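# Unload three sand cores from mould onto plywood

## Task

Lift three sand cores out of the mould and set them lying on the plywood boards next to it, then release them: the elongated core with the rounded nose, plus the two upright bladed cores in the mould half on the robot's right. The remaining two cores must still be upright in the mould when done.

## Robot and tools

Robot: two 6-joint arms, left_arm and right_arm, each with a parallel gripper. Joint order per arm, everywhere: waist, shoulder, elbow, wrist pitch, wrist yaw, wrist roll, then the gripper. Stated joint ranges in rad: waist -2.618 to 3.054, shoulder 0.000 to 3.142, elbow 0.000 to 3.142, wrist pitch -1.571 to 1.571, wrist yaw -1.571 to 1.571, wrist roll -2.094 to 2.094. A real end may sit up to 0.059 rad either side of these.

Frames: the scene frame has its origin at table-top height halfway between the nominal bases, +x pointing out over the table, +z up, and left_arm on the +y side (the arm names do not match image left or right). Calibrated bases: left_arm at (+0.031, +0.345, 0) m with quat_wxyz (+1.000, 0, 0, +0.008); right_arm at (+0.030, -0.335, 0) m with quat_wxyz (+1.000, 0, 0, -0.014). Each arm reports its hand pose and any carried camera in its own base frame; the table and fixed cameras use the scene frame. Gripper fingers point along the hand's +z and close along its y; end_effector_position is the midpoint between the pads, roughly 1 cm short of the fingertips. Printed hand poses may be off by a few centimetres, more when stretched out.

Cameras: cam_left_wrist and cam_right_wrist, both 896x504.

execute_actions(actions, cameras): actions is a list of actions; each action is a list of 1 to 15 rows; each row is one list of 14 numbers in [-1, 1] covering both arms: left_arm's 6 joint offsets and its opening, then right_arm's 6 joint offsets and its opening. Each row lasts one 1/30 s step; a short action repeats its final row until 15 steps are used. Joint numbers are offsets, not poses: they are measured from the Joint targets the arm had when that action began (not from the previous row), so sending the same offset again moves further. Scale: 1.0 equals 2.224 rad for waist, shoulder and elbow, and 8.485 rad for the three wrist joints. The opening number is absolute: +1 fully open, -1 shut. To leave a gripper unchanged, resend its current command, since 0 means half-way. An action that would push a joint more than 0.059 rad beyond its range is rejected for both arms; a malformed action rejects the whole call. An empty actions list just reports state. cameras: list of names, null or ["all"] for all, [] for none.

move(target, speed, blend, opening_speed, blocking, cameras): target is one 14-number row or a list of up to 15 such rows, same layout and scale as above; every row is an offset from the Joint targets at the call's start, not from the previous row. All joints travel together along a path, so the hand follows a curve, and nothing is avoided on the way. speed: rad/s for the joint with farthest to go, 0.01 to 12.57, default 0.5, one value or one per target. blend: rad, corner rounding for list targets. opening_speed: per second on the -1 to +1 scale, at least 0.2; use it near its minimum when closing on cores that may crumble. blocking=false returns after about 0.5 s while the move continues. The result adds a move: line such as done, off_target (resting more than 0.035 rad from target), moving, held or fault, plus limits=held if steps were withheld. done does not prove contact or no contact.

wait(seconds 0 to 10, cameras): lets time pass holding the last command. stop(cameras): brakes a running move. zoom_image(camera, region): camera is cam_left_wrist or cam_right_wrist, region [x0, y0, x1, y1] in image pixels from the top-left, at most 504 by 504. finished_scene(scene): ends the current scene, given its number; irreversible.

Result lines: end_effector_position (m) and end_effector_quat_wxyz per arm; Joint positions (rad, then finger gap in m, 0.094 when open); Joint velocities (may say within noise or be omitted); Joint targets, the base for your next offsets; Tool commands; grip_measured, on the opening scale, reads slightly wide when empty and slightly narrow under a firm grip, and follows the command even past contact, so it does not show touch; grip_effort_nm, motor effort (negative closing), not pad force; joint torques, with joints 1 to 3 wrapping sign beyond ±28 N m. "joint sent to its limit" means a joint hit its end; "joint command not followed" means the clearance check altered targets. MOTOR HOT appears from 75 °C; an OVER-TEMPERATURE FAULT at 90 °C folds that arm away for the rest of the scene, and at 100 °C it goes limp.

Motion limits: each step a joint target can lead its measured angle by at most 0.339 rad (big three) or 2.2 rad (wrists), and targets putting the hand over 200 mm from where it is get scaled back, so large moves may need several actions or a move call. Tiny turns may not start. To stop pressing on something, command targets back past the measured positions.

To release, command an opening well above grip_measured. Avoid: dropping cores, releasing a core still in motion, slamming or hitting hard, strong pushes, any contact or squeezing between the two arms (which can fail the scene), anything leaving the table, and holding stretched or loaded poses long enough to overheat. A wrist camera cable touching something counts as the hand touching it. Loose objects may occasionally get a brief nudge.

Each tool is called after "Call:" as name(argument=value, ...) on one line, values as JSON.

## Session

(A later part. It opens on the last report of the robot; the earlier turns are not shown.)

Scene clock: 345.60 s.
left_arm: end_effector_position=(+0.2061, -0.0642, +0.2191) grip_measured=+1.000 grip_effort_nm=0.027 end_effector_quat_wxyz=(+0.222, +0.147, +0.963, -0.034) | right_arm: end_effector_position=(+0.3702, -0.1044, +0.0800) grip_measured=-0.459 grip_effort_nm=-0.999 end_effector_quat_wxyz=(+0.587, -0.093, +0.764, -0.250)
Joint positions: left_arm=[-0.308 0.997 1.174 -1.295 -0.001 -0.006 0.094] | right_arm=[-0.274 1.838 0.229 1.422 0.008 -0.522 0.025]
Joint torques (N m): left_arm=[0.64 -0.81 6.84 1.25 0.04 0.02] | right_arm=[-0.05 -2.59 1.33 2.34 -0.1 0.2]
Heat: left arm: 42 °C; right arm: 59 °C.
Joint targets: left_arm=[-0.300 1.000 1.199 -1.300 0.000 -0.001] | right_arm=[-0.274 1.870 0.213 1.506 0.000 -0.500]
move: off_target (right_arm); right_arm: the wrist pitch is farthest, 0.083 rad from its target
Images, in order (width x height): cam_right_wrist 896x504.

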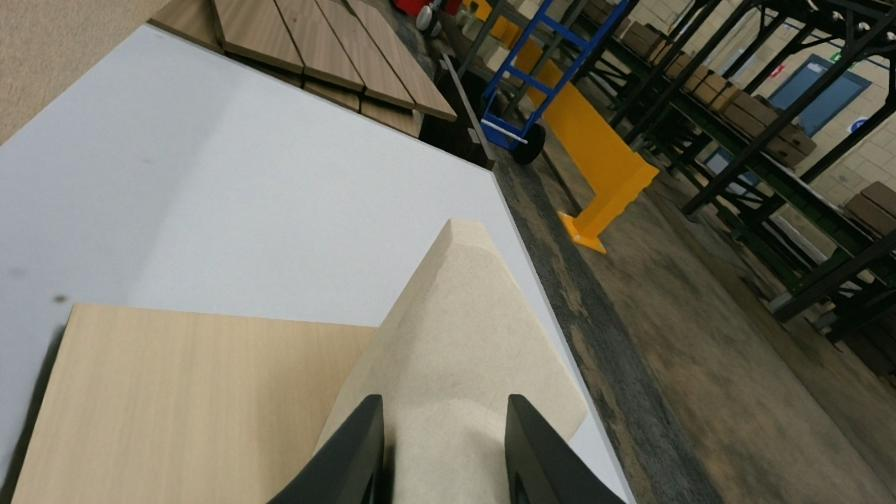

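Call:
move(target=[0,0,0,0,0,0,1,0,0.0315,-0.0045,0.0071,0,0,-0.48], speed=0.1, cameras=["cam_right_wrist"])

Scene clock: 352.47 s.
left_arm: end_effector_position=(+0.2061, -0.0642, +0.2191) grip_measured=+1.000 grip_effort_nm=0.027 end_effector_quat_wxyz=(+0.222, +0.147, +0.963, -0.034) | right_arm: end_effector_position=(+0.3702, -0.1054, +0.0749) grip_measured=-0.459 grip_effort_nm=-1.004 end_effector_quat_wxyz=(+0.584, -0.097, +0.764, -0.257)
Joint positions: left_arm=[-0.308 0.997 1.174 -1.295 -0.001 -0.006 0.094] | right_arm=[-0.274 1.881 0.229 1.466 0.014 -0.537 0.025]
Joint torques (N m): left_arm=[0.64 -0.76 6.8 1.25 0.05 0.01] | right_arm=[-0.06 -0.65 0.39 2.51 -0.13 0.39]
Heat: left arm: 41 °C; right arm: 57 °C.
Joint targets: left_arm=[-0.300 1.000 1.199 -1.300 0.000 -0.001] | right_arm=[-0.274 1.940 0.203 1.566 0.000 -0.500]
move: off_target (right_arm); right_arm: the wrist pitch is farthest, 0.101 rad from its target
Images, in order (width x height): cam_right_wrist 896x504.

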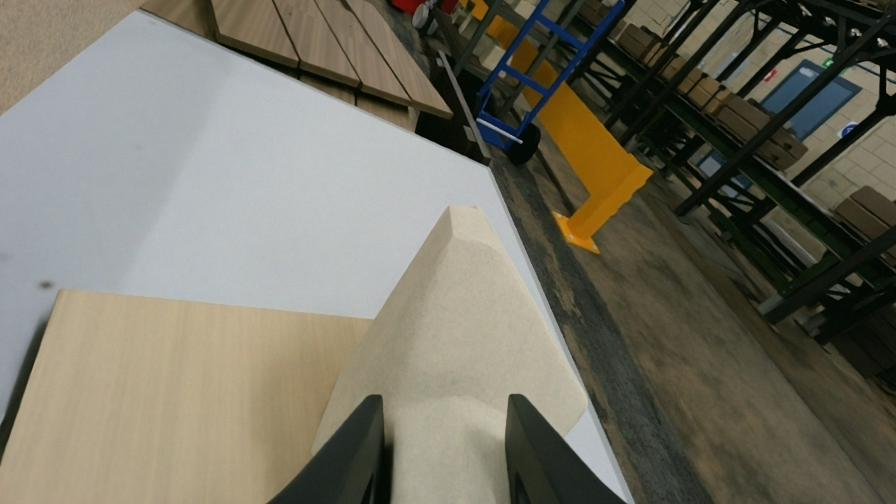

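Call:
move(target=[[0,0,0,0,0,0,1,0,0,0,0,0,0,-0.45],[0,0,0,0,0,0,1,0,0.02,-0.002,0,0,0,-0.45]], speed=0.1, opening_speed=0.2, cameras=["cam_right_wrist"])

Scene clock: 356.93 s.
left_arm: end_effector_position=(+0.2061, -0.0642, +0.2191) grip_measured=+1.000 grip_effort_nm=0.037 end_effector_quat_wxyz=(+0.222, +0.147, +0.963, -0.034) | right_arm: end_effector_position=(+0.3636, -0.1042, +0.0559) grip_measured=-0.450 grip_effort_nm=0.042 end_effector_quat_wxyz=(+0.564, -0.097, +0.781, -0.248)
Joint positions: left_arm=[-0.308 0.997 1.174 -1.295 -0.001 -0.006 0.094] | right_arm=[-0.274 1.923 0.215 1.467 0.017 -0.533 0.026]
Joint torques (N m): left_arm=[0.55 -0.72 6.84 1.26 0.02 0.01] | right_arm=[-0.08 -0.47 0.9 2.48 -0.18 0.32]
Heat: left arm: 41 °C; right arm: 57 °C.
Joint targets: left_arm=[-0.300 1.000 1.199 -1.300 0.000 -0.001] | right_arm=[-0.274 1.985 0.199 1.566 0.000 -0.500]
move: off_target (right_arm); right_arm: the wrist pitch is farthest, 0.099 rad from its target
Images, in order (width x height): cam_right_wrist 896x504.

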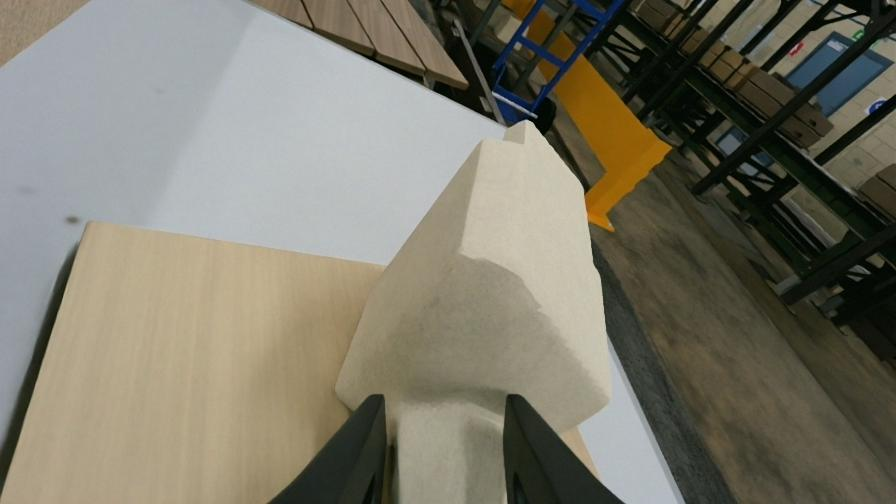

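Call:
move(target=[0,0,0,0,0,0,1,0,0,0,0,0,0,-0.25], opening_speed=0.2, cameras=["cam_right_wrist"])

Scene clock: 360.10 s.
left_arm: end_effector_position=(+0.2061, -0.0642, +0.2191) grip_measured=+1.000 grip_effort_nm=0.027 end_effector_quat_wxyz=(+0.222, +0.147, +0.963, -0.034) | right_arm: end_effector_position=(+0.3637, -0.1028, +0.0544) grip_measured=-0.252 grip_effort_nm=0.134 end_effector_quat_wxyz=(+0.564, -0.099, +0.782, -0.245)
Joint positions: left_arm=[-0.308 0.997 1.174 -1.295 -0.001 -0.006 0.094] | right_arm=[-0.274 1.927 0.215 1.467 0.009 -0.533 0.035]
Joint torques (N m): left_arm=[0.72 -0.81 6.8 1.24 0.03 0.01] | right_arm=[-0.06 -0.84 0.84 2.49 -0.1 0.33]
Heat: left arm: 41 °C; right arm: 57 °C.
Joint targets: left_arm=[-0.300 1.000 1.199 -1.300 0.000 -0.001] | right_arm=[-0.274 1.985 0.199 1.566 0.000 -0.500]
move: off_target (right_arm); right_arm: the wrist pitch is farthest, 0.099 rad from its target
Images, in order (width x height): cam_right_wrist 896x504.

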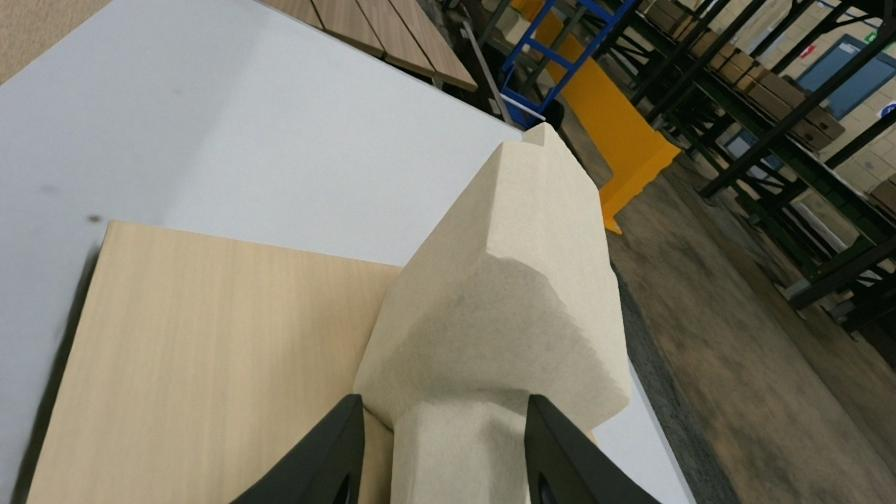

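Call:
move(target=[[0,0,0,0,0,0,1,0,-0.045,0,0,0,0,-0.25],[0,0,0,0,0,0,1,0,-0.1169,-0.0643,0,0,0,-0.25]], speed=0.15, cameras=["cam_right_wrist"])

Scene clock: 367.50 s.
left_arm: end_effector_position=(+0.2061, -0.0642, +0.2191) grip_measured=+1.000 grip_effort_nm=0.032 end_effector_quat_wxyz=(+0.222, +0.147, +0.963, -0.034) | right_arm: end_effector_position=(+0.3280, -0.0926, +0.0751) grip_measured=-0.252 grip_effort_nm=0.129 end_effector_quat_wxyz=(+0.576, -0.094, +0.774, -0.246)
Joint positions: left_arm=[-0.308 0.997 1.174 -1.295 -0.001 -0.006 0.094] | right_arm=[-0.274 1.745 0.062 1.466 0.008 -0.523 0.035]
Joint torques (N m): left_arm=[0.7 -0.77 6.89 1.25 0.03 -0.04] | right_arm=[-0.06 -5.57 1.66 2.49 -0.09 0.22]
Heat: left arm: 40 °C; right arm: 57 °C.
Joint targets: left_arm=[-0.300 1.000 1.199 -1.300 0.000 -0.001] | right_arm=[-0.274 1.725 0.056 1.566 0.000 -0.500]
move: off_target (right_arm); right_arm: the wrist pitch is farthest, 0.100 rad from its target
Images, in order (width x height): cam_right_wrist 896x504.

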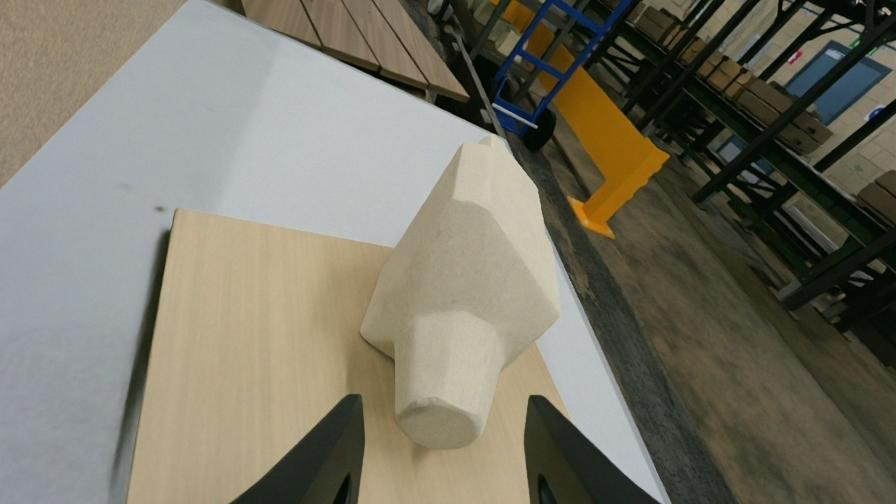

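Call:
move(target=[[-0.1043,0.5252,0.5261,0.008,0,0,1,0,-0.1911,0.0198,-0.0549,0,0,-0.25],[-0.1043,0.5252,0.5261,0.008,0,0,1,0,-0.326,0.5144,-0.3378,0,0.0589,-0.25]], speed=0.8)

Scene clock: 415.20 s.
left_arm: end_effector_position=(+0.4488, -0.2610, +0.2271) grip_measured=+1.000 grip_effort_nm=0.042 end_effector_quat_wxyz=(+0.248, +0.250, +0.934, -0.067) | right_arm: end_effector_position=(+0.2105, -0.0592, +0.2176) grip_measured=-0.252 grip_effort_nm=0.129 end_effector_quat_wxyz=(+0.220, +0.130, +0.966, -0.034)
Joint positions: left_arm=[-0.529 2.158 2.345 -1.238 -0.001 -0.006 0.094] | right_arm=[-0.274 1.008 1.174 -1.288 0.006 -0.008 0.035]
Joint torques (N m): left_arm=[-0.21 -9.59 6.86 1.48 0.04 0] | right_arm=[-0.06 -1.83 7.38 0.7 -0.07 0.09]
Heat: left arm: 38 °C; right arm: 57 °C.
Joint targets: left_arm=[-0.532 2.169 2.369 -1.232 -0.001 -0.001] | right_arm=[-0.274 1.000 1.200 -1.300 0.000 0.000]
move: done

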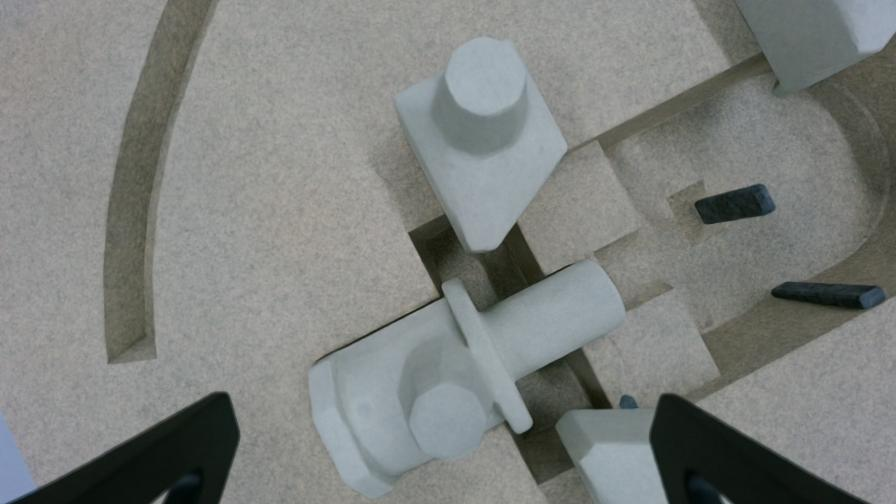

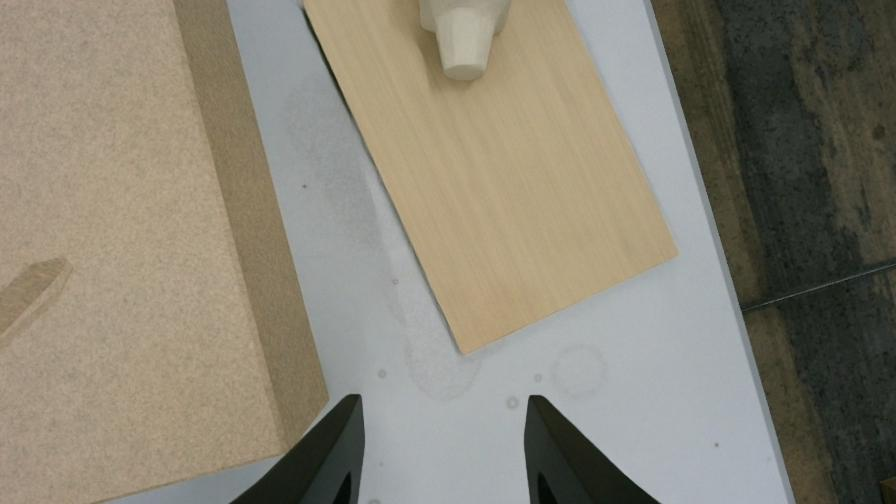

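Call:
move(target=[0,-0.067,-0.214,0.0409,0,0,1,0,0,0,0,0,0,-0.25], speed=0.3, cameras=["cam_left_wrist"])

Scene clock: 424.03 s.
left_arm: end_effector_position=(+0.4470, -0.2599, +0.1509) grip_measured=+1.000 grip_effort_nm=0.027 end_effector_quat_wxyz=(+0.240, +0.251, +0.936, -0.065) | right_arm: end_effector_position=(+0.2101, -0.0590, +0.2174) grip_measured=-0.252 grip_effort_nm=0.129 end_effector_quat_wxyz=(+0.219, +0.130, +0.966, -0.034)
Joint positions: left_arm=[-0.529 2.069 1.901 -0.901 -0.001 -0.006 0.094] | right_arm=[-0.274 1.008 1.174 -1.29 0.006 -0.008 0.035]
Joint torques (N m): left_arm=[-0.14 -13.82 4.64 1.56 0.03 -0.01] | right_arm=[-0.02 -1.83 7.39 0.71 -0.06 0.04]
Heat: left arm: 37 °C; right arm: 54 °C.
Joint targets: left_arm=[-0.532 2.020 1.893 -0.885 -0.001 -0.001] | right_arm=[-0.274 1.000 1.200 -1.300 0.000 0.000]
move: off_target (left_arm); left_arm: the shoulder is farthest, 0.049 rad from its target
Images, in order (width x height): cam_left_wrist 896x504.

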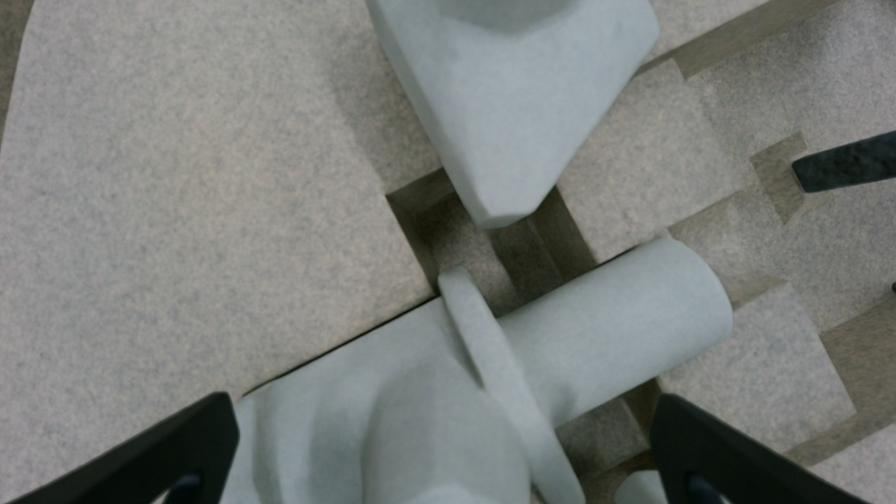

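Call:
move(target=[0,0.015,0.0283,-0.0071,0,0,1,0,0,0,0,0,0,-0.25], speed=0.2, cameras=["cam_left_wrist"])

Scene clock: 428.50 s.
left_arm: end_effector_position=(+0.4445, -0.2585, +0.1574) grip_measured=+1.000 grip_effort_nm=0.022 end_effector_quat_wxyz=(+0.235, +0.251, +0.937, -0.064) | right_arm: end_effector_position=(+0.2100, -0.0589, +0.2174) grip_measured=-0.252 grip_effort_nm=0.129 end_effector_quat_wxyz=(+0.219, +0.130, +0.966, -0.034)
Joint positions: left_arm=[-0.529 2.069 1.932 -0.942 -0.001 -0.006 0.094] | right_arm=[-0.274 1.008 1.174 -1.29 0.005 -0.008 0.035]
Joint torques (N m): left_arm=[-0.21 -11.18 7.31 1.32 0.02 0] | right_arm=[-0.05 -1.83 7.41 0.71 -0.07 0.05]
Heat: left arm: 37 °C; right arm: 53 °C.
Joint targets: left_arm=[-0.532 2.053 1.956 -0.945 -0.001 -0.001] | right_arm=[-0.274 1.000 1.200 -1.300 0.000 0.000]
move: done
Images, in order (width x height): cam_left_wrist 896x504.

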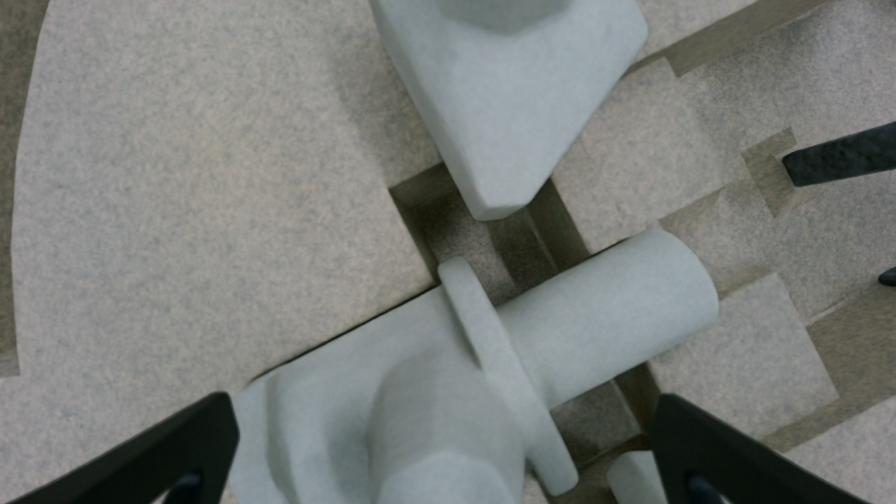

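Call:
move(target=[0,0,0,0,0,0,-0.2,0,0,0,0,0,0,-0.25], opening_speed=1.0, cameras=["cam_left_wrist"])

Call:
move(target=[0,0,0,0,0,0,-0.6,0,0,0,0,0,0,-0.25], opening_speed=0.3, cameras=["cam_left_wrist"])

Scene clock: 432.70 s.
left_arm: end_effector_position=(+0.4444, -0.2584, +0.1573) grip_measured=-0.198 grip_effort_nm=-0.081 end_effector_quat_wxyz=(+0.235, +0.251, +0.937, -0.064) | right_arm: end_effector_position=(+0.2100, -0.0589, +0.2174) grip_measured=-0.252 grip_effort_nm=0.134 end_effector_quat_wxyz=(+0.219, +0.130, +0.966, -0.034)
Joint positions: left_arm=[-0.529 2.069 1.932 -0.943 -0.001 -0.006 0.038] | right_arm=[-0.274 1.008 1.174 -1.29 0.005 -0.008 0.035]
Joint torques (N m): left_arm=[-0.14 -11.25 7.36 1.35 0.06 -0.01] | right_arm=[-0.02 -1.81 7.39 0.72 -0.05 0.05]
Heat: left arm: 38 °C; right arm: 53 °C.
Joint targets: left_arm=[-0.532 2.053 1.956 -0.945 -0.001 -0.001] | right_arm=[-0.274 1.000 1.200 -1.300 0.000 0.000]
move: done
Images, in order (width x height): cam_left_wrist 896x504.

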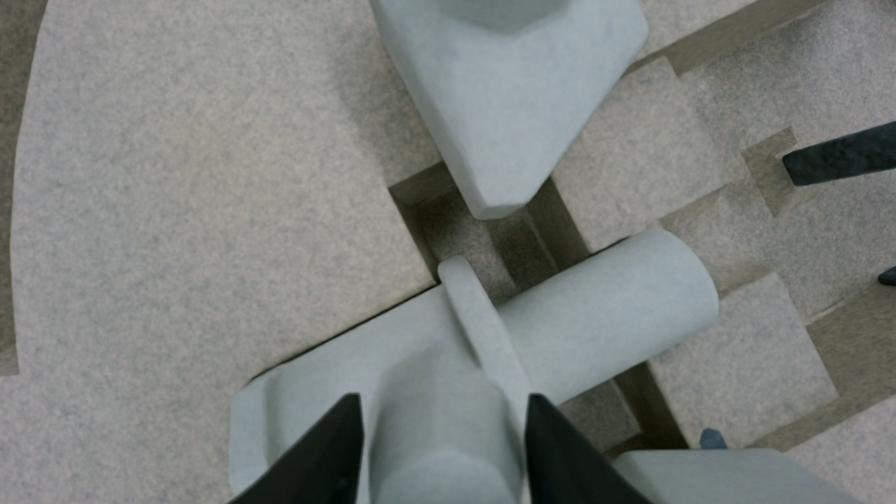

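Scene clock: 434.23 s.
left_arm: end_effector_position=(+0.4442, -0.2585, +0.1572) grip_measured=-0.312 grip_effort_nm=-0.999 end_effector_quat_wxyz=(+0.234, +0.252, +0.937, -0.064) | right_arm: end_effector_position=(+0.2100, -0.0589, +0.2173) grip_measured=-0.252 grip_effort_nm=0.134 end_effector_quat_wxyz=(+0.219, +0.130, +0.967, -0.034)
Joint positions: left_arm=[-0.529 2.069 1.932 -0.943 -0.001 -0.004 0.032] | right_arm=[-0.274 1.008 1.174 -1.29 0.005 -0.008 0.035]
Joint torques (N m): left_arm=[-0.14 -11.12 7.31 1.34 0.03 -0.02] | right_arm=[-0.06 -1.83 7.39 0.71 -0.07 0.05]
Heat: left arm: 38 °C; right arm: 52 °C.
Joint targets: left_arm=[-0.532 2.053 1.956 -0.945 0.000 0.000] | right_arm=[-0.274 1.000 1.200 -1.300 0.000 0.000]
move: done
Images, in order (width x height): cam_left_wrist 896x504.

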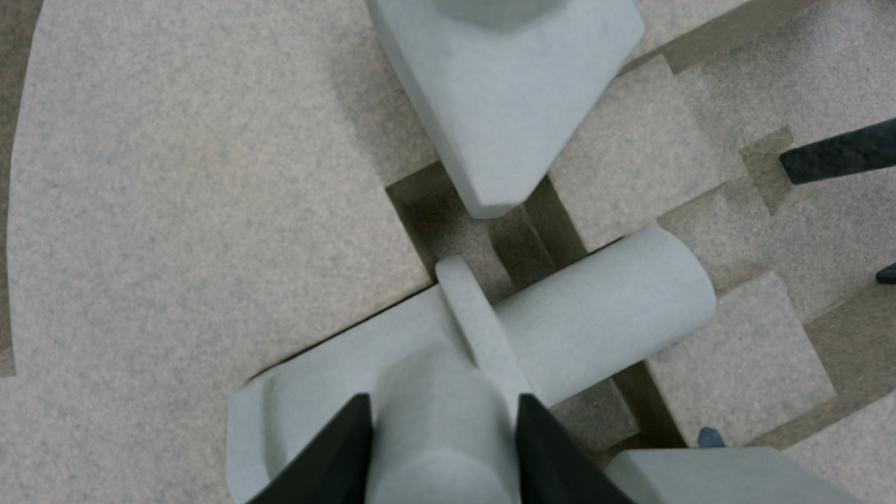

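Call:
move(target=[[0,0.0054,0.067,-0.0173,0,0,-0.6,0,0,0,0,0,0,-0.25],[0,0.0346,0.1682,-0.0359,0,0,-0.6,0,0,0,0,0,0,-0.25]], speed=0.15)

Scene clock: 443.17 s.
left_arm: end_effector_position=(+0.4285, -0.2491, +0.2067) grip_measured=-0.314 grip_effort_nm=-0.999 end_effector_quat_wxyz=(+0.197, +0.254, +0.945, -0.053) | right_arm: end_effector_position=(+0.2100, -0.0589, +0.2173) grip_measured=-0.252 grip_effort_nm=0.134 end_effector_quat_wxyz=(+0.219, +0.130, +0.967, -0.034)
Joint positions: left_arm=[-0.529 2.139 2.277 -1.298 -0.001 -0.004 0.032] | right_arm=[-0.274 1.008 1.174 -1.29 0.005 -0.008 0.035]
Joint torques (N m): left_arm=[-0.27 -10.71 9.31 1.72 0.04 -0.01] | right_arm=[-0.05 -1.83 7.39 0.72 -0.06 0.05]
Heat: left arm: 39 °C; right arm: 51 °C.
Joint targets: left_arm=[-0.532 2.130 2.331 -1.250 0.000 0.000] | right_arm=[-0.274 1.000 1.200 -1.300 0.000 0.000]
move: off_target (left_arm); left_arm: the elbow is farthest, 0.053 rad from its target

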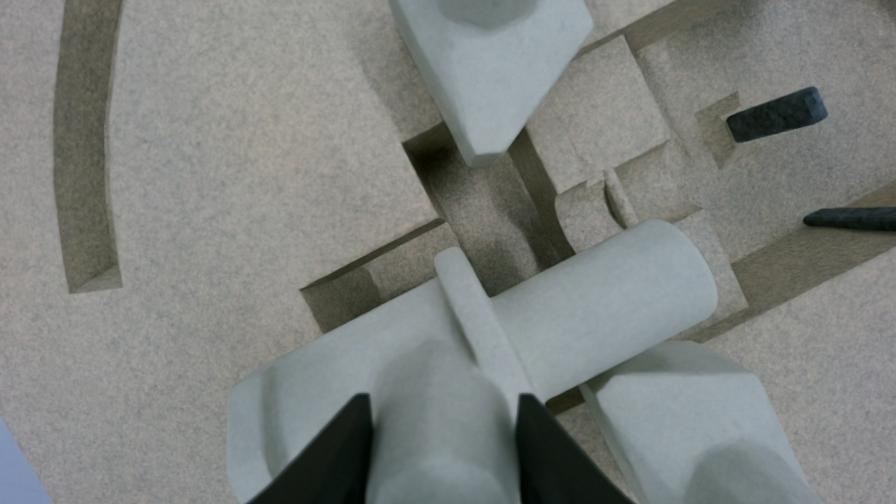

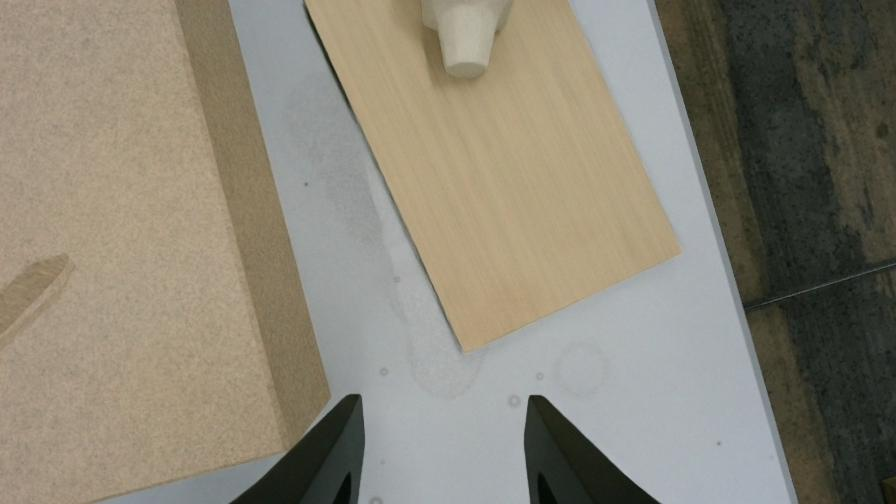

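Call:
move(target=[[0,-0.0719,-0.0904,0.0141,0,0,-0.6,0,0,0,0,0,0,-0.25],[0.0719,-0.0719,-0.0904,0.0141,0,0,-0.6,0,0,0,0,0,0,-0.25]], speed=0.2)

Scene clock: 450.70 s.
left_arm: end_effector_position=(+0.4558, -0.1779, +0.1980) grip_measured=-0.314 grip_effort_nm=-0.989 end_effector_quat_wxyz=(+0.208, +0.180, +0.961, -0.040) | right_arm: end_effector_position=(+0.2100, -0.0589, +0.2173) grip_measured=-0.252 grip_effort_nm=0.129 end_effector_quat_wxyz=(+0.219, +0.130, +0.967, -0.034)
Joint positions: left_arm=[-0.374 2.063 2.117 -1.196 0 -0.004 0.032] | right_arm=[-0.274 1.008 1.174 -1.29 0.005 -0.008 0.035]
Joint torques (N m): left_arm=[0.21 -16.96 6.04 1.97 0.02 -0.04] | right_arm=[-0.06 -1.81 7.38 0.72 -0.05 0.05]
Heat: left arm: 39 °C; right arm: 50 °C.
Joint targets: left_arm=[-0.372 1.970 2.130 -1.130 0.000 -0.001] | right_arm=[-0.274 1.000 1.200 -1.300 0.000 0.000]
move: off_target (left_arm); left_arm: the shoulder is farthest, 0.093 rad from its target

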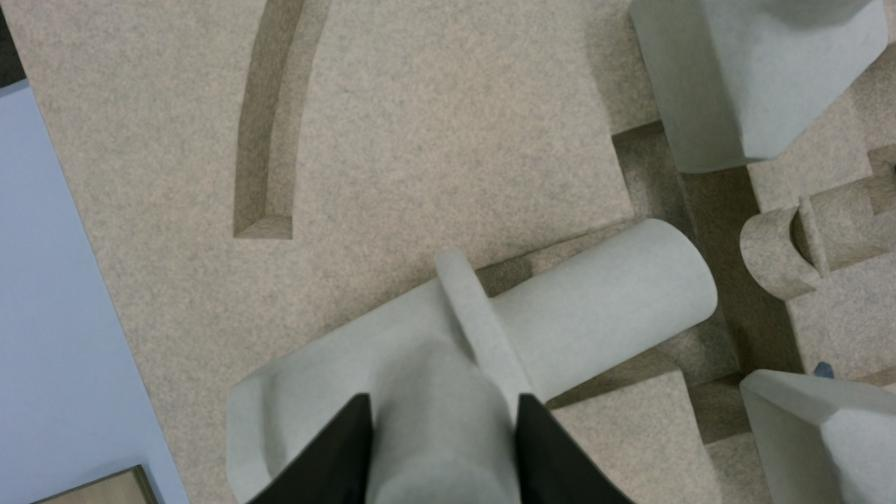

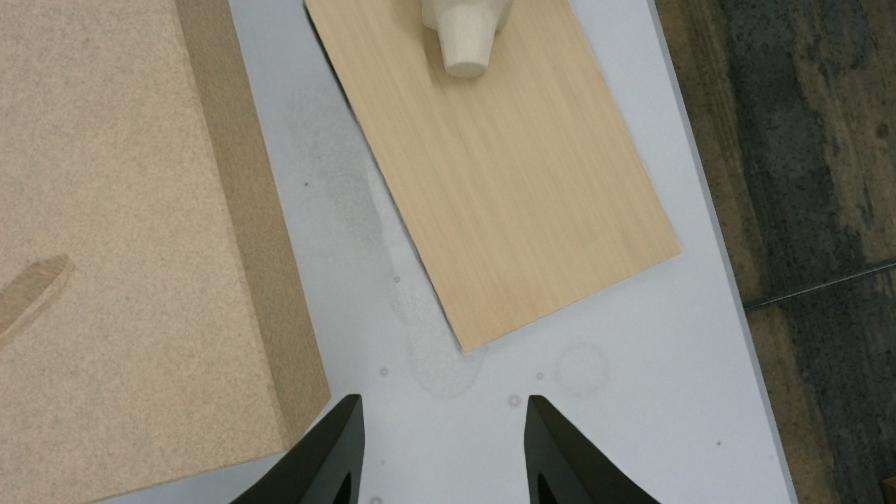

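Call:
move(target=[[0,0,0.054,-0.0085,0,0,-0.6,0,0,0,0,0,0,-0.25],[0.3013,0,0.054,-0.0085,0,0,-0.6,0,0,0,0,0,0,-0.25]], speed=[0.2,0.5])

Scene clock: 459.50 s.
left_arm: end_effector_position=(+0.4635, +0.1477, +0.2213) grip_measured=-0.314 grip_effort_nm=-0.999 end_effector_quat_wxyz=(+0.221, -0.150, +0.963, +0.036) | right_arm: end_effector_position=(+0.2100, -0.0589, +0.2173) grip_measured=-0.252 grip_effort_nm=0.129 end_effector_quat_wxyz=(+0.219, +0.130, +0.967, -0.034)
Joint positions: left_arm=[0.304 2.059 2.197 -1.258 -0.006 -0.004 0.032] | right_arm=[-0.274 1.008 1.174 -1.29 0.005 -0.008 0.035]
Joint torques (N m): left_arm=[-0.43 -16.36 9.31 1.87 0.1 -0.02] | right_arm=[-0.05 -1.83 7.39 0.71 -0.06 0.05]
Heat: left arm: 43 °C; right arm: 50 °C.
Joint targets: left_arm=[0.298 1.970 2.250 -1.202 0.000 -0.001] | right_arm=[-0.274 1.000 1.200 -1.300 0.000 0.000]
move: off_target (left_arm); left_arm: the shoulder is farthest, 0.089 rad from its target

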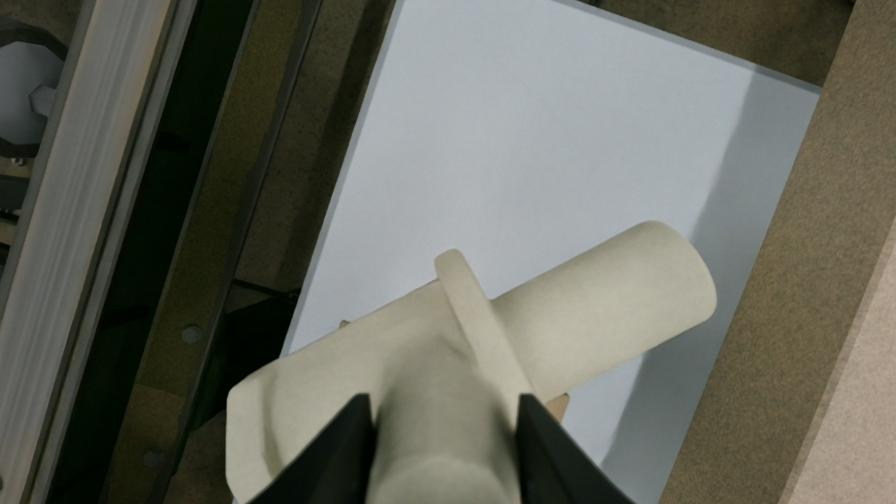

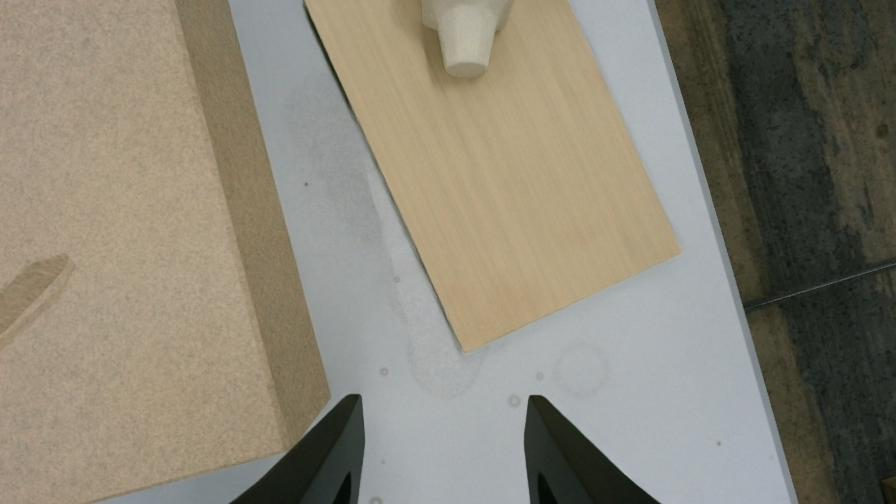

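Call:
move(target=[-0.1349,-0.4137,-0.6025,0.1296,0,0,-0.6,0.571,-0.3147,-0.5306,0.2062,0,0,-0.25], speed=0.5)

Scene clock: 473.13 s.
left_arm: end_effector_position=(+0.3723, +0.0035, +0.2381) grip_measured=-0.317 grip_effort_nm=-0.999 end_effector_quat_wxyz=(+0.507, -0.005, +0.862, +0.002) | right_arm: end_effector_position=(+0.1467, +0.2233, +0.2209) grip_measured=-0.252 grip_effort_nm=0.125 end_effector_quat_wxyz=(+0.664, -0.314, +0.580, +0.353)
Joint positions: left_arm=[0.005 1.111 0.886 -0.282 -0.004 -0.004 0.032] | right_arm=[0.989 0.311 0.028 0.415 0.005 -0.007 0.035]
Joint torques (N m): left_arm=[-0.54 -7.56 7.75 4.02 0.07 -0.02] | right_arm=[0.58 0.39 5.85 1.8 -0.06 0.04]
Heat: left arm: 48 °C; right arm: 50 °C.
Joint targets: left_arm=[-0.002 1.050 0.909 -0.103 0.000 -0.001] | right_arm=[0.995 0.300 0.019 0.449 0.000 0.000]
move: off_target (left_arm); left_arm: the wrist pitch is farthest, 0.179 rad from its target

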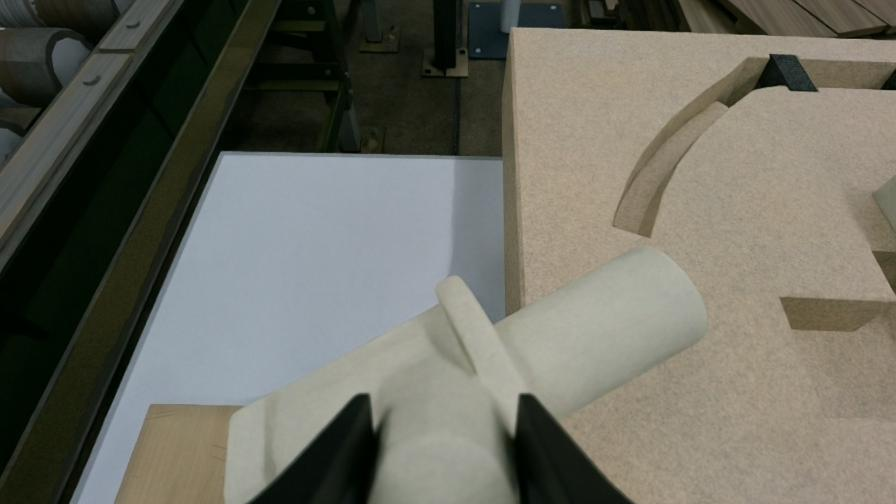

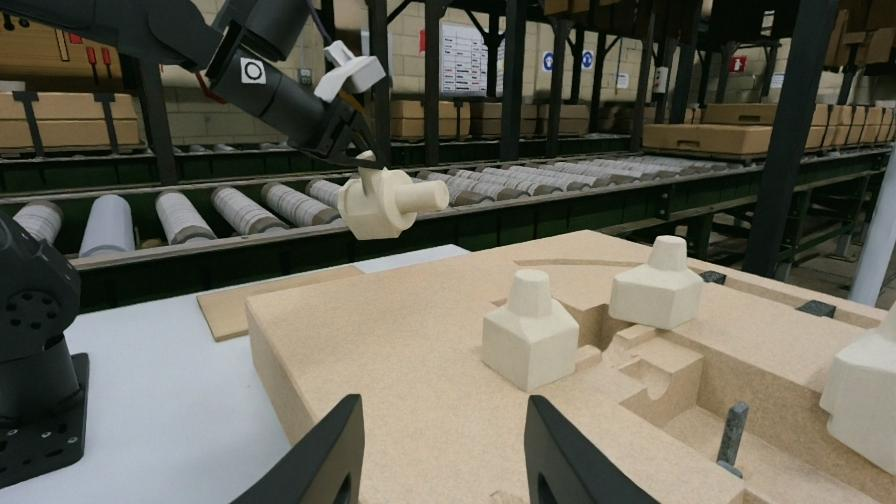

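Call:
zoom_image(camera="cam_right_wrist", region=[310, 130, 470, 260])

Call:
zoom_image(camera="cam_right_wrist", region=[660, 200, 896, 504])

Scaled by 3.150.

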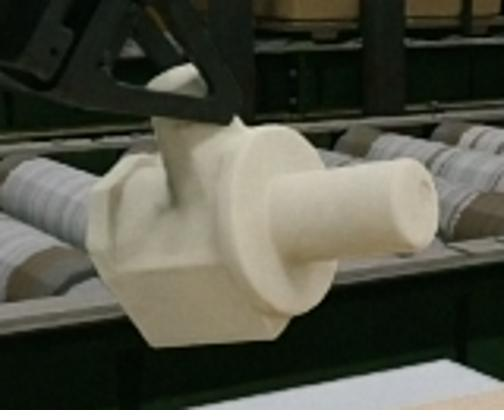

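Scaled by 1.658.

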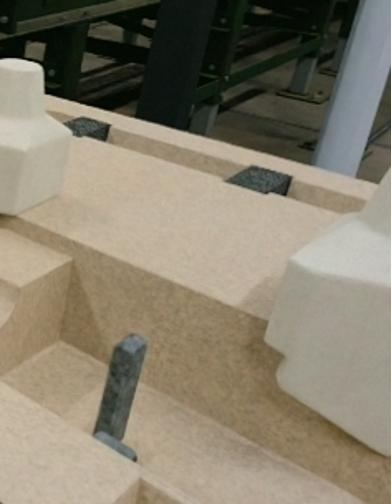

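Call:
move(target=[0.1497,0.1664,0.1578,-0.0864,0,0,-0.6,0,0,0,0,0,0,-0.25], speed=0.5)

Scene clock: 488.20 s.
left_arm: end_effector_position=(+0.3243, +0.1118, +0.1587) grip_measured=-0.317 grip_effort_nm=-0.994 end_effector_quat_wxyz=(+0.219, -0.161, +0.962, +0.037) | right_arm: end_effector_position=(+0.1467, +0.2233, +0.2214) grip_measured=-0.252 grip_effort_nm=0.125 end_effector_quat_wxyz=(+0.664, -0.313, +0.579, +0.353)
Joint positions: left_arm=[0.327 1.432 1.202 -0.894 -0.003 -0.004 0.032] | right_arm=[0.989 0.311 0.028 0.416 0.005 -0.007 0.035]
Joint torques (N m): left_arm=[0.23 -5.81 10.22 1.9 0.07 -0.01] | right_arm=[0.55 0.39 5.86 1.79 -0.06 0.04]
Heat: left arm: 51 °C; right arm: 53 °C.
Joint targets: left_arm=[0.331 1.420 1.260 -0.836 0.000 -0.001] | right_arm=[0.995 0.300 0.019 0.449 0.000 0.000]
move: off_target (left_arm); left_arm: the elbow is farthest, 0.058 rad from its target

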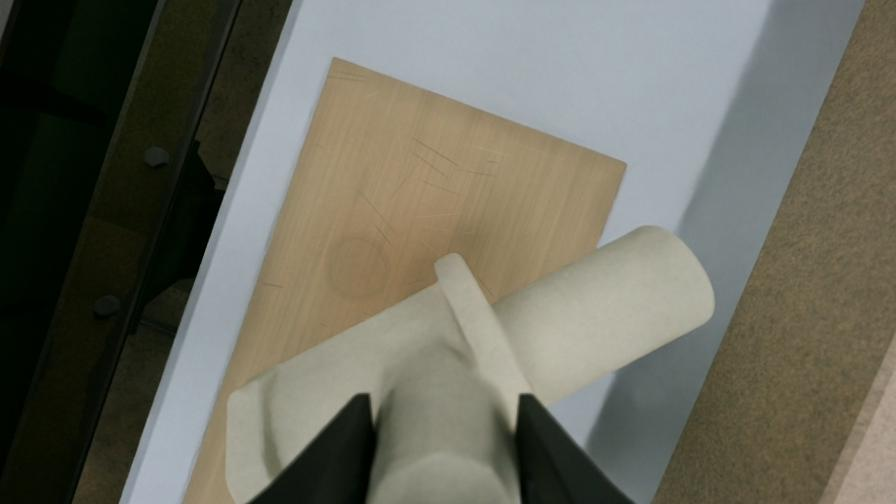

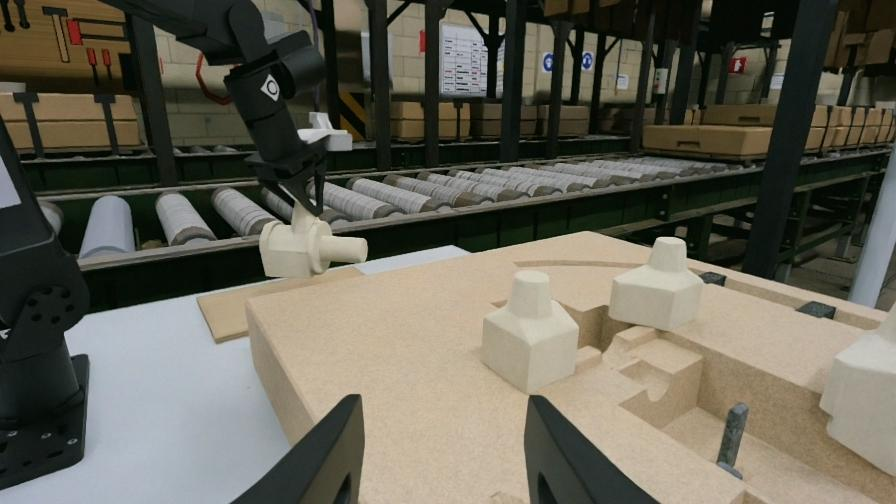

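Call:
zoom_image(camera="cam_right_wrist", region=[230, 180, 400, 300])

Scaled by 2.965.

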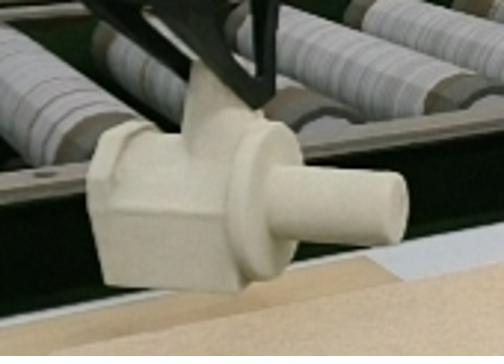

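Call:
move(target=[0,0,-0.0787,0.019,0,0,-0.6,0,0,0,0,0,0,-0.25], speed=0.2, cameras=["cam_right_wrist"])

Call:
zoom_image(camera="cam_right_wrist", region=[230, 200, 400, 340])

Scene clock: 495.87 s.
left_arm: end_effector_position=(+0.3243, +0.1118, +0.1262) grip_measured=-0.317 grip_effort_nm=-0.999 end_effector_quat_wxyz=(+0.223, -0.161, +0.961, +0.038) | right_arm: end_effector_position=(+0.1467, +0.2233, +0.2215) grip_measured=-0.252 grip_effort_nm=0.129 end_effector_quat_wxyz=(+0.664, -0.313, +0.579, +0.353)
Joint positions: left_arm=[0.327 1.432 1.069 -0.753 -0.003 -0.004 0.032] | right_arm=[0.989 0.311 0.028 0.417 0.005 -0.007 0.035]
Joint torques (N m): left_arm=[0.32 -5.76 6.56 2.14 0.05 -0.02] | right_arm=[0.57 0.39 5.86 1.79 -0.07 0.04]
Heat: left arm: 48 °C; right arm: 54 °C.
Joint targets: left_arm=[0.331 1.420 1.085 -0.675 0.000 -0.001] | right_arm=[0.995 0.300 0.019 0.449 0.000 0.000]
move: off_target (left_arm); left_arm: the wrist pitch is farthest, 0.078 rad from its target
Images, in order (width x height): cam_right_wrist 896x504.

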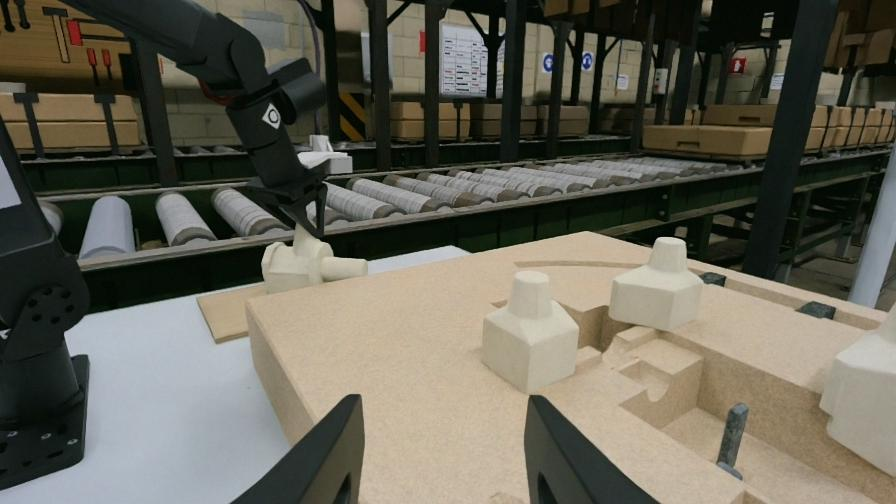

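Scaled by 2.965.

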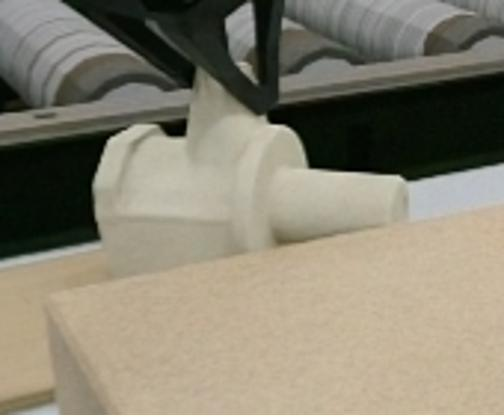

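Call:
move(target=[0,0,-0.016,0.008,0,0,-0.6,0,0,0,0,0,0,-0.25], speed=0.1, cameras=["cam_left_wrist"])

Scene clock: 499.63 s.
left_arm: end_effector_position=(+0.3290, +0.1133, +0.1208) grip_measured=-0.317 grip_effort_nm=-1.004 end_effector_quat_wxyz=(+0.236, -0.160, +0.958, +0.040) | right_arm: end_effector_position=(+0.1466, +0.2233, +0.2216) grip_measured=-0.252 grip_effort_nm=0.125 end_effector_quat_wxyz=(+0.665, -0.313, +0.579, +0.353)
Joint positions: left_arm=[0.327 1.432 1.035 -0.691 -0.003 -0.004 0.032] | right_arm=[0.989 0.311 0.028 0.417 0.005 -0.007 0.035]
Joint torques (N m): left_arm=[0.24 -5.74 6.34 2.25 0.07 -0.04] | right_arm=[0.59 0.42 5.86 1.79 -0.06 0.04]
Heat: left arm: 47 °C; right arm: 54 °C.
Joint targets: left_arm=[0.331 1.420 1.050 -0.607 0.000 -0.001] | right_arm=[0.995 0.300 0.019 0.449 0.000 0.000]
move: off_target (left_arm); left_arm: the wrist pitch is farthest, 0.084 rad from its target
Images, in order (width x height): cam_left_wrist 896x504.

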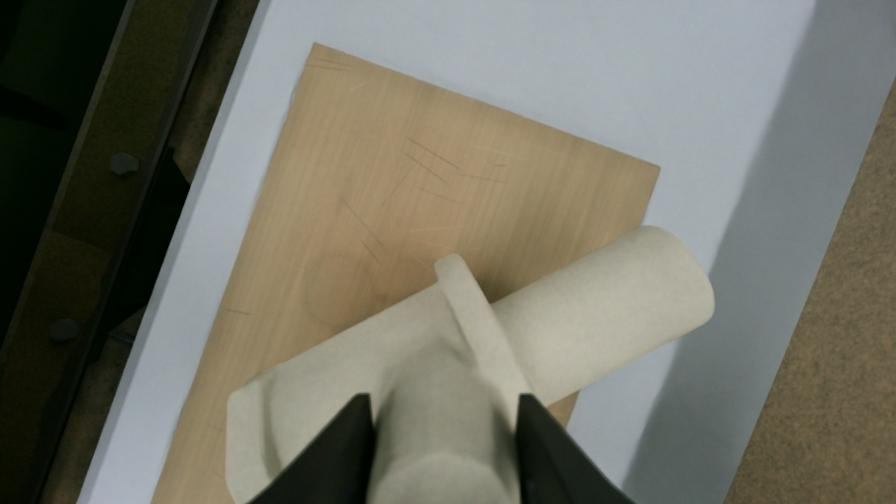

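Call:
move(target=[0,0,-0.018,0.0047,0,0,-0.6,0,0,0,0,0,0,-0.25], speed=0.08, cameras=["cam_right_wrist"])

Call:
zoom_image(camera="cam_right_wrist", region=[230, 200, 400, 340])

Scene clock: 503.20 s.
left_arm: end_effector_position=(+0.3328, +0.1147, +0.1179) grip_measured=-0.317 grip_effort_nm=-1.004 end_effector_quat_wxyz=(+0.247, -0.160, +0.955, +0.042) | right_arm: end_effector_position=(+0.1466, +0.2233, +0.2216) grip_measured=-0.252 grip_effort_nm=0.129 end_effector_quat_wxyz=(+0.665, -0.313, +0.579, +0.353)
Joint positions: left_arm=[0.327 1.432 1.013 -0.646 -0.003 -0.004 0.032] | right_arm=[0.989 0.311 0.028 0.417 0.005 -0.007 0.035]
Joint torques (N m): left_arm=[0.39 -5.76 4.89 2.23 0.06 -0.04] | right_arm=[0.58 0.38 5.86 1.79 -0.05 0.04]
Heat: left arm: 47 °C; right arm: 54 °C.
Joint targets: left_arm=[0.331 1.420 1.010 -0.567 0.000 -0.001] | right_arm=[0.995 0.300 0.019 0.449 0.000 0.000]
move: off_target (left_arm); left_arm: the wrist pitch is farthest, 0.079 rad from its target
Images, in order (width x height): cam_right_wrist 896x504.

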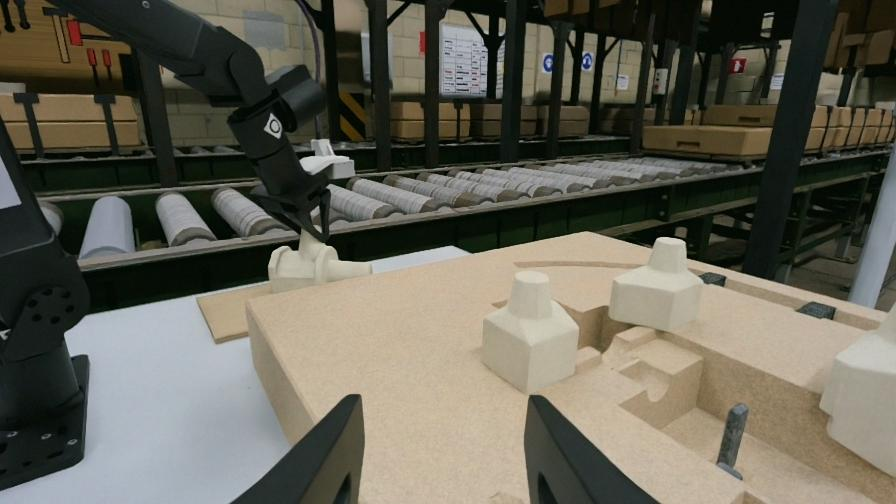

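Scaled by 2.965.

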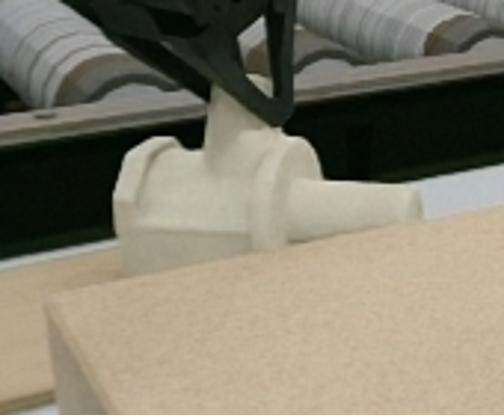

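Call:
move(target=[0,0,-0.018,0.001,0,0,-0.6,0,0,0,0,0,0,-0.25], speed=0.08, cameras=["cam_left_wrist"])

Scene clock: 506.20 s.
left_arm: end_effector_position=(+0.3324, +0.1145, +0.1171) grip_measured=-0.317 grip_effort_nm=-1.004 end_effector_quat_wxyz=(+0.255, -0.160, +0.953, +0.043) | right_arm: end_effector_position=(+0.1466, +0.2233, +0.2217) grip_measured=-0.252 grip_effort_nm=0.129 end_effector_quat_wxyz=(+0.665, -0.313, +0.579, +0.354)
Joint positions: left_arm=[0.327 1.418 0.989 -0.619 -0.003 -0.004 0.032] | right_arm=[0.989 0.311 0.028 0.418 0.005 -0.007 0.035]
Joint torques (N m): left_arm=[0.31 -4.59 3.71 2.07 0.07 -0.02] | right_arm=[0.58 0.38 5.86 1.78 -0.06 0.03]
Heat: left arm: 47 °C; right arm: 54 °C.
Joint targets: left_arm=[0.331 1.420 0.970 -0.558 0.000 -0.001] | right_arm=[0.995 0.300 0.019 0.449 0.000 0.000]
move: off_target (left_arm); left_arm: the wrist pitch is farthest, 0.061 rad from its target
Images, in order (width x height): cam_left_wrist 896x504.

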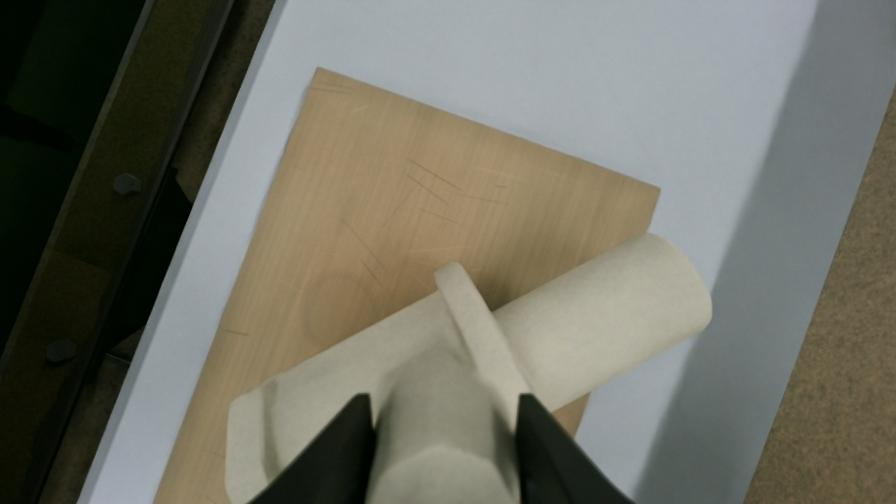

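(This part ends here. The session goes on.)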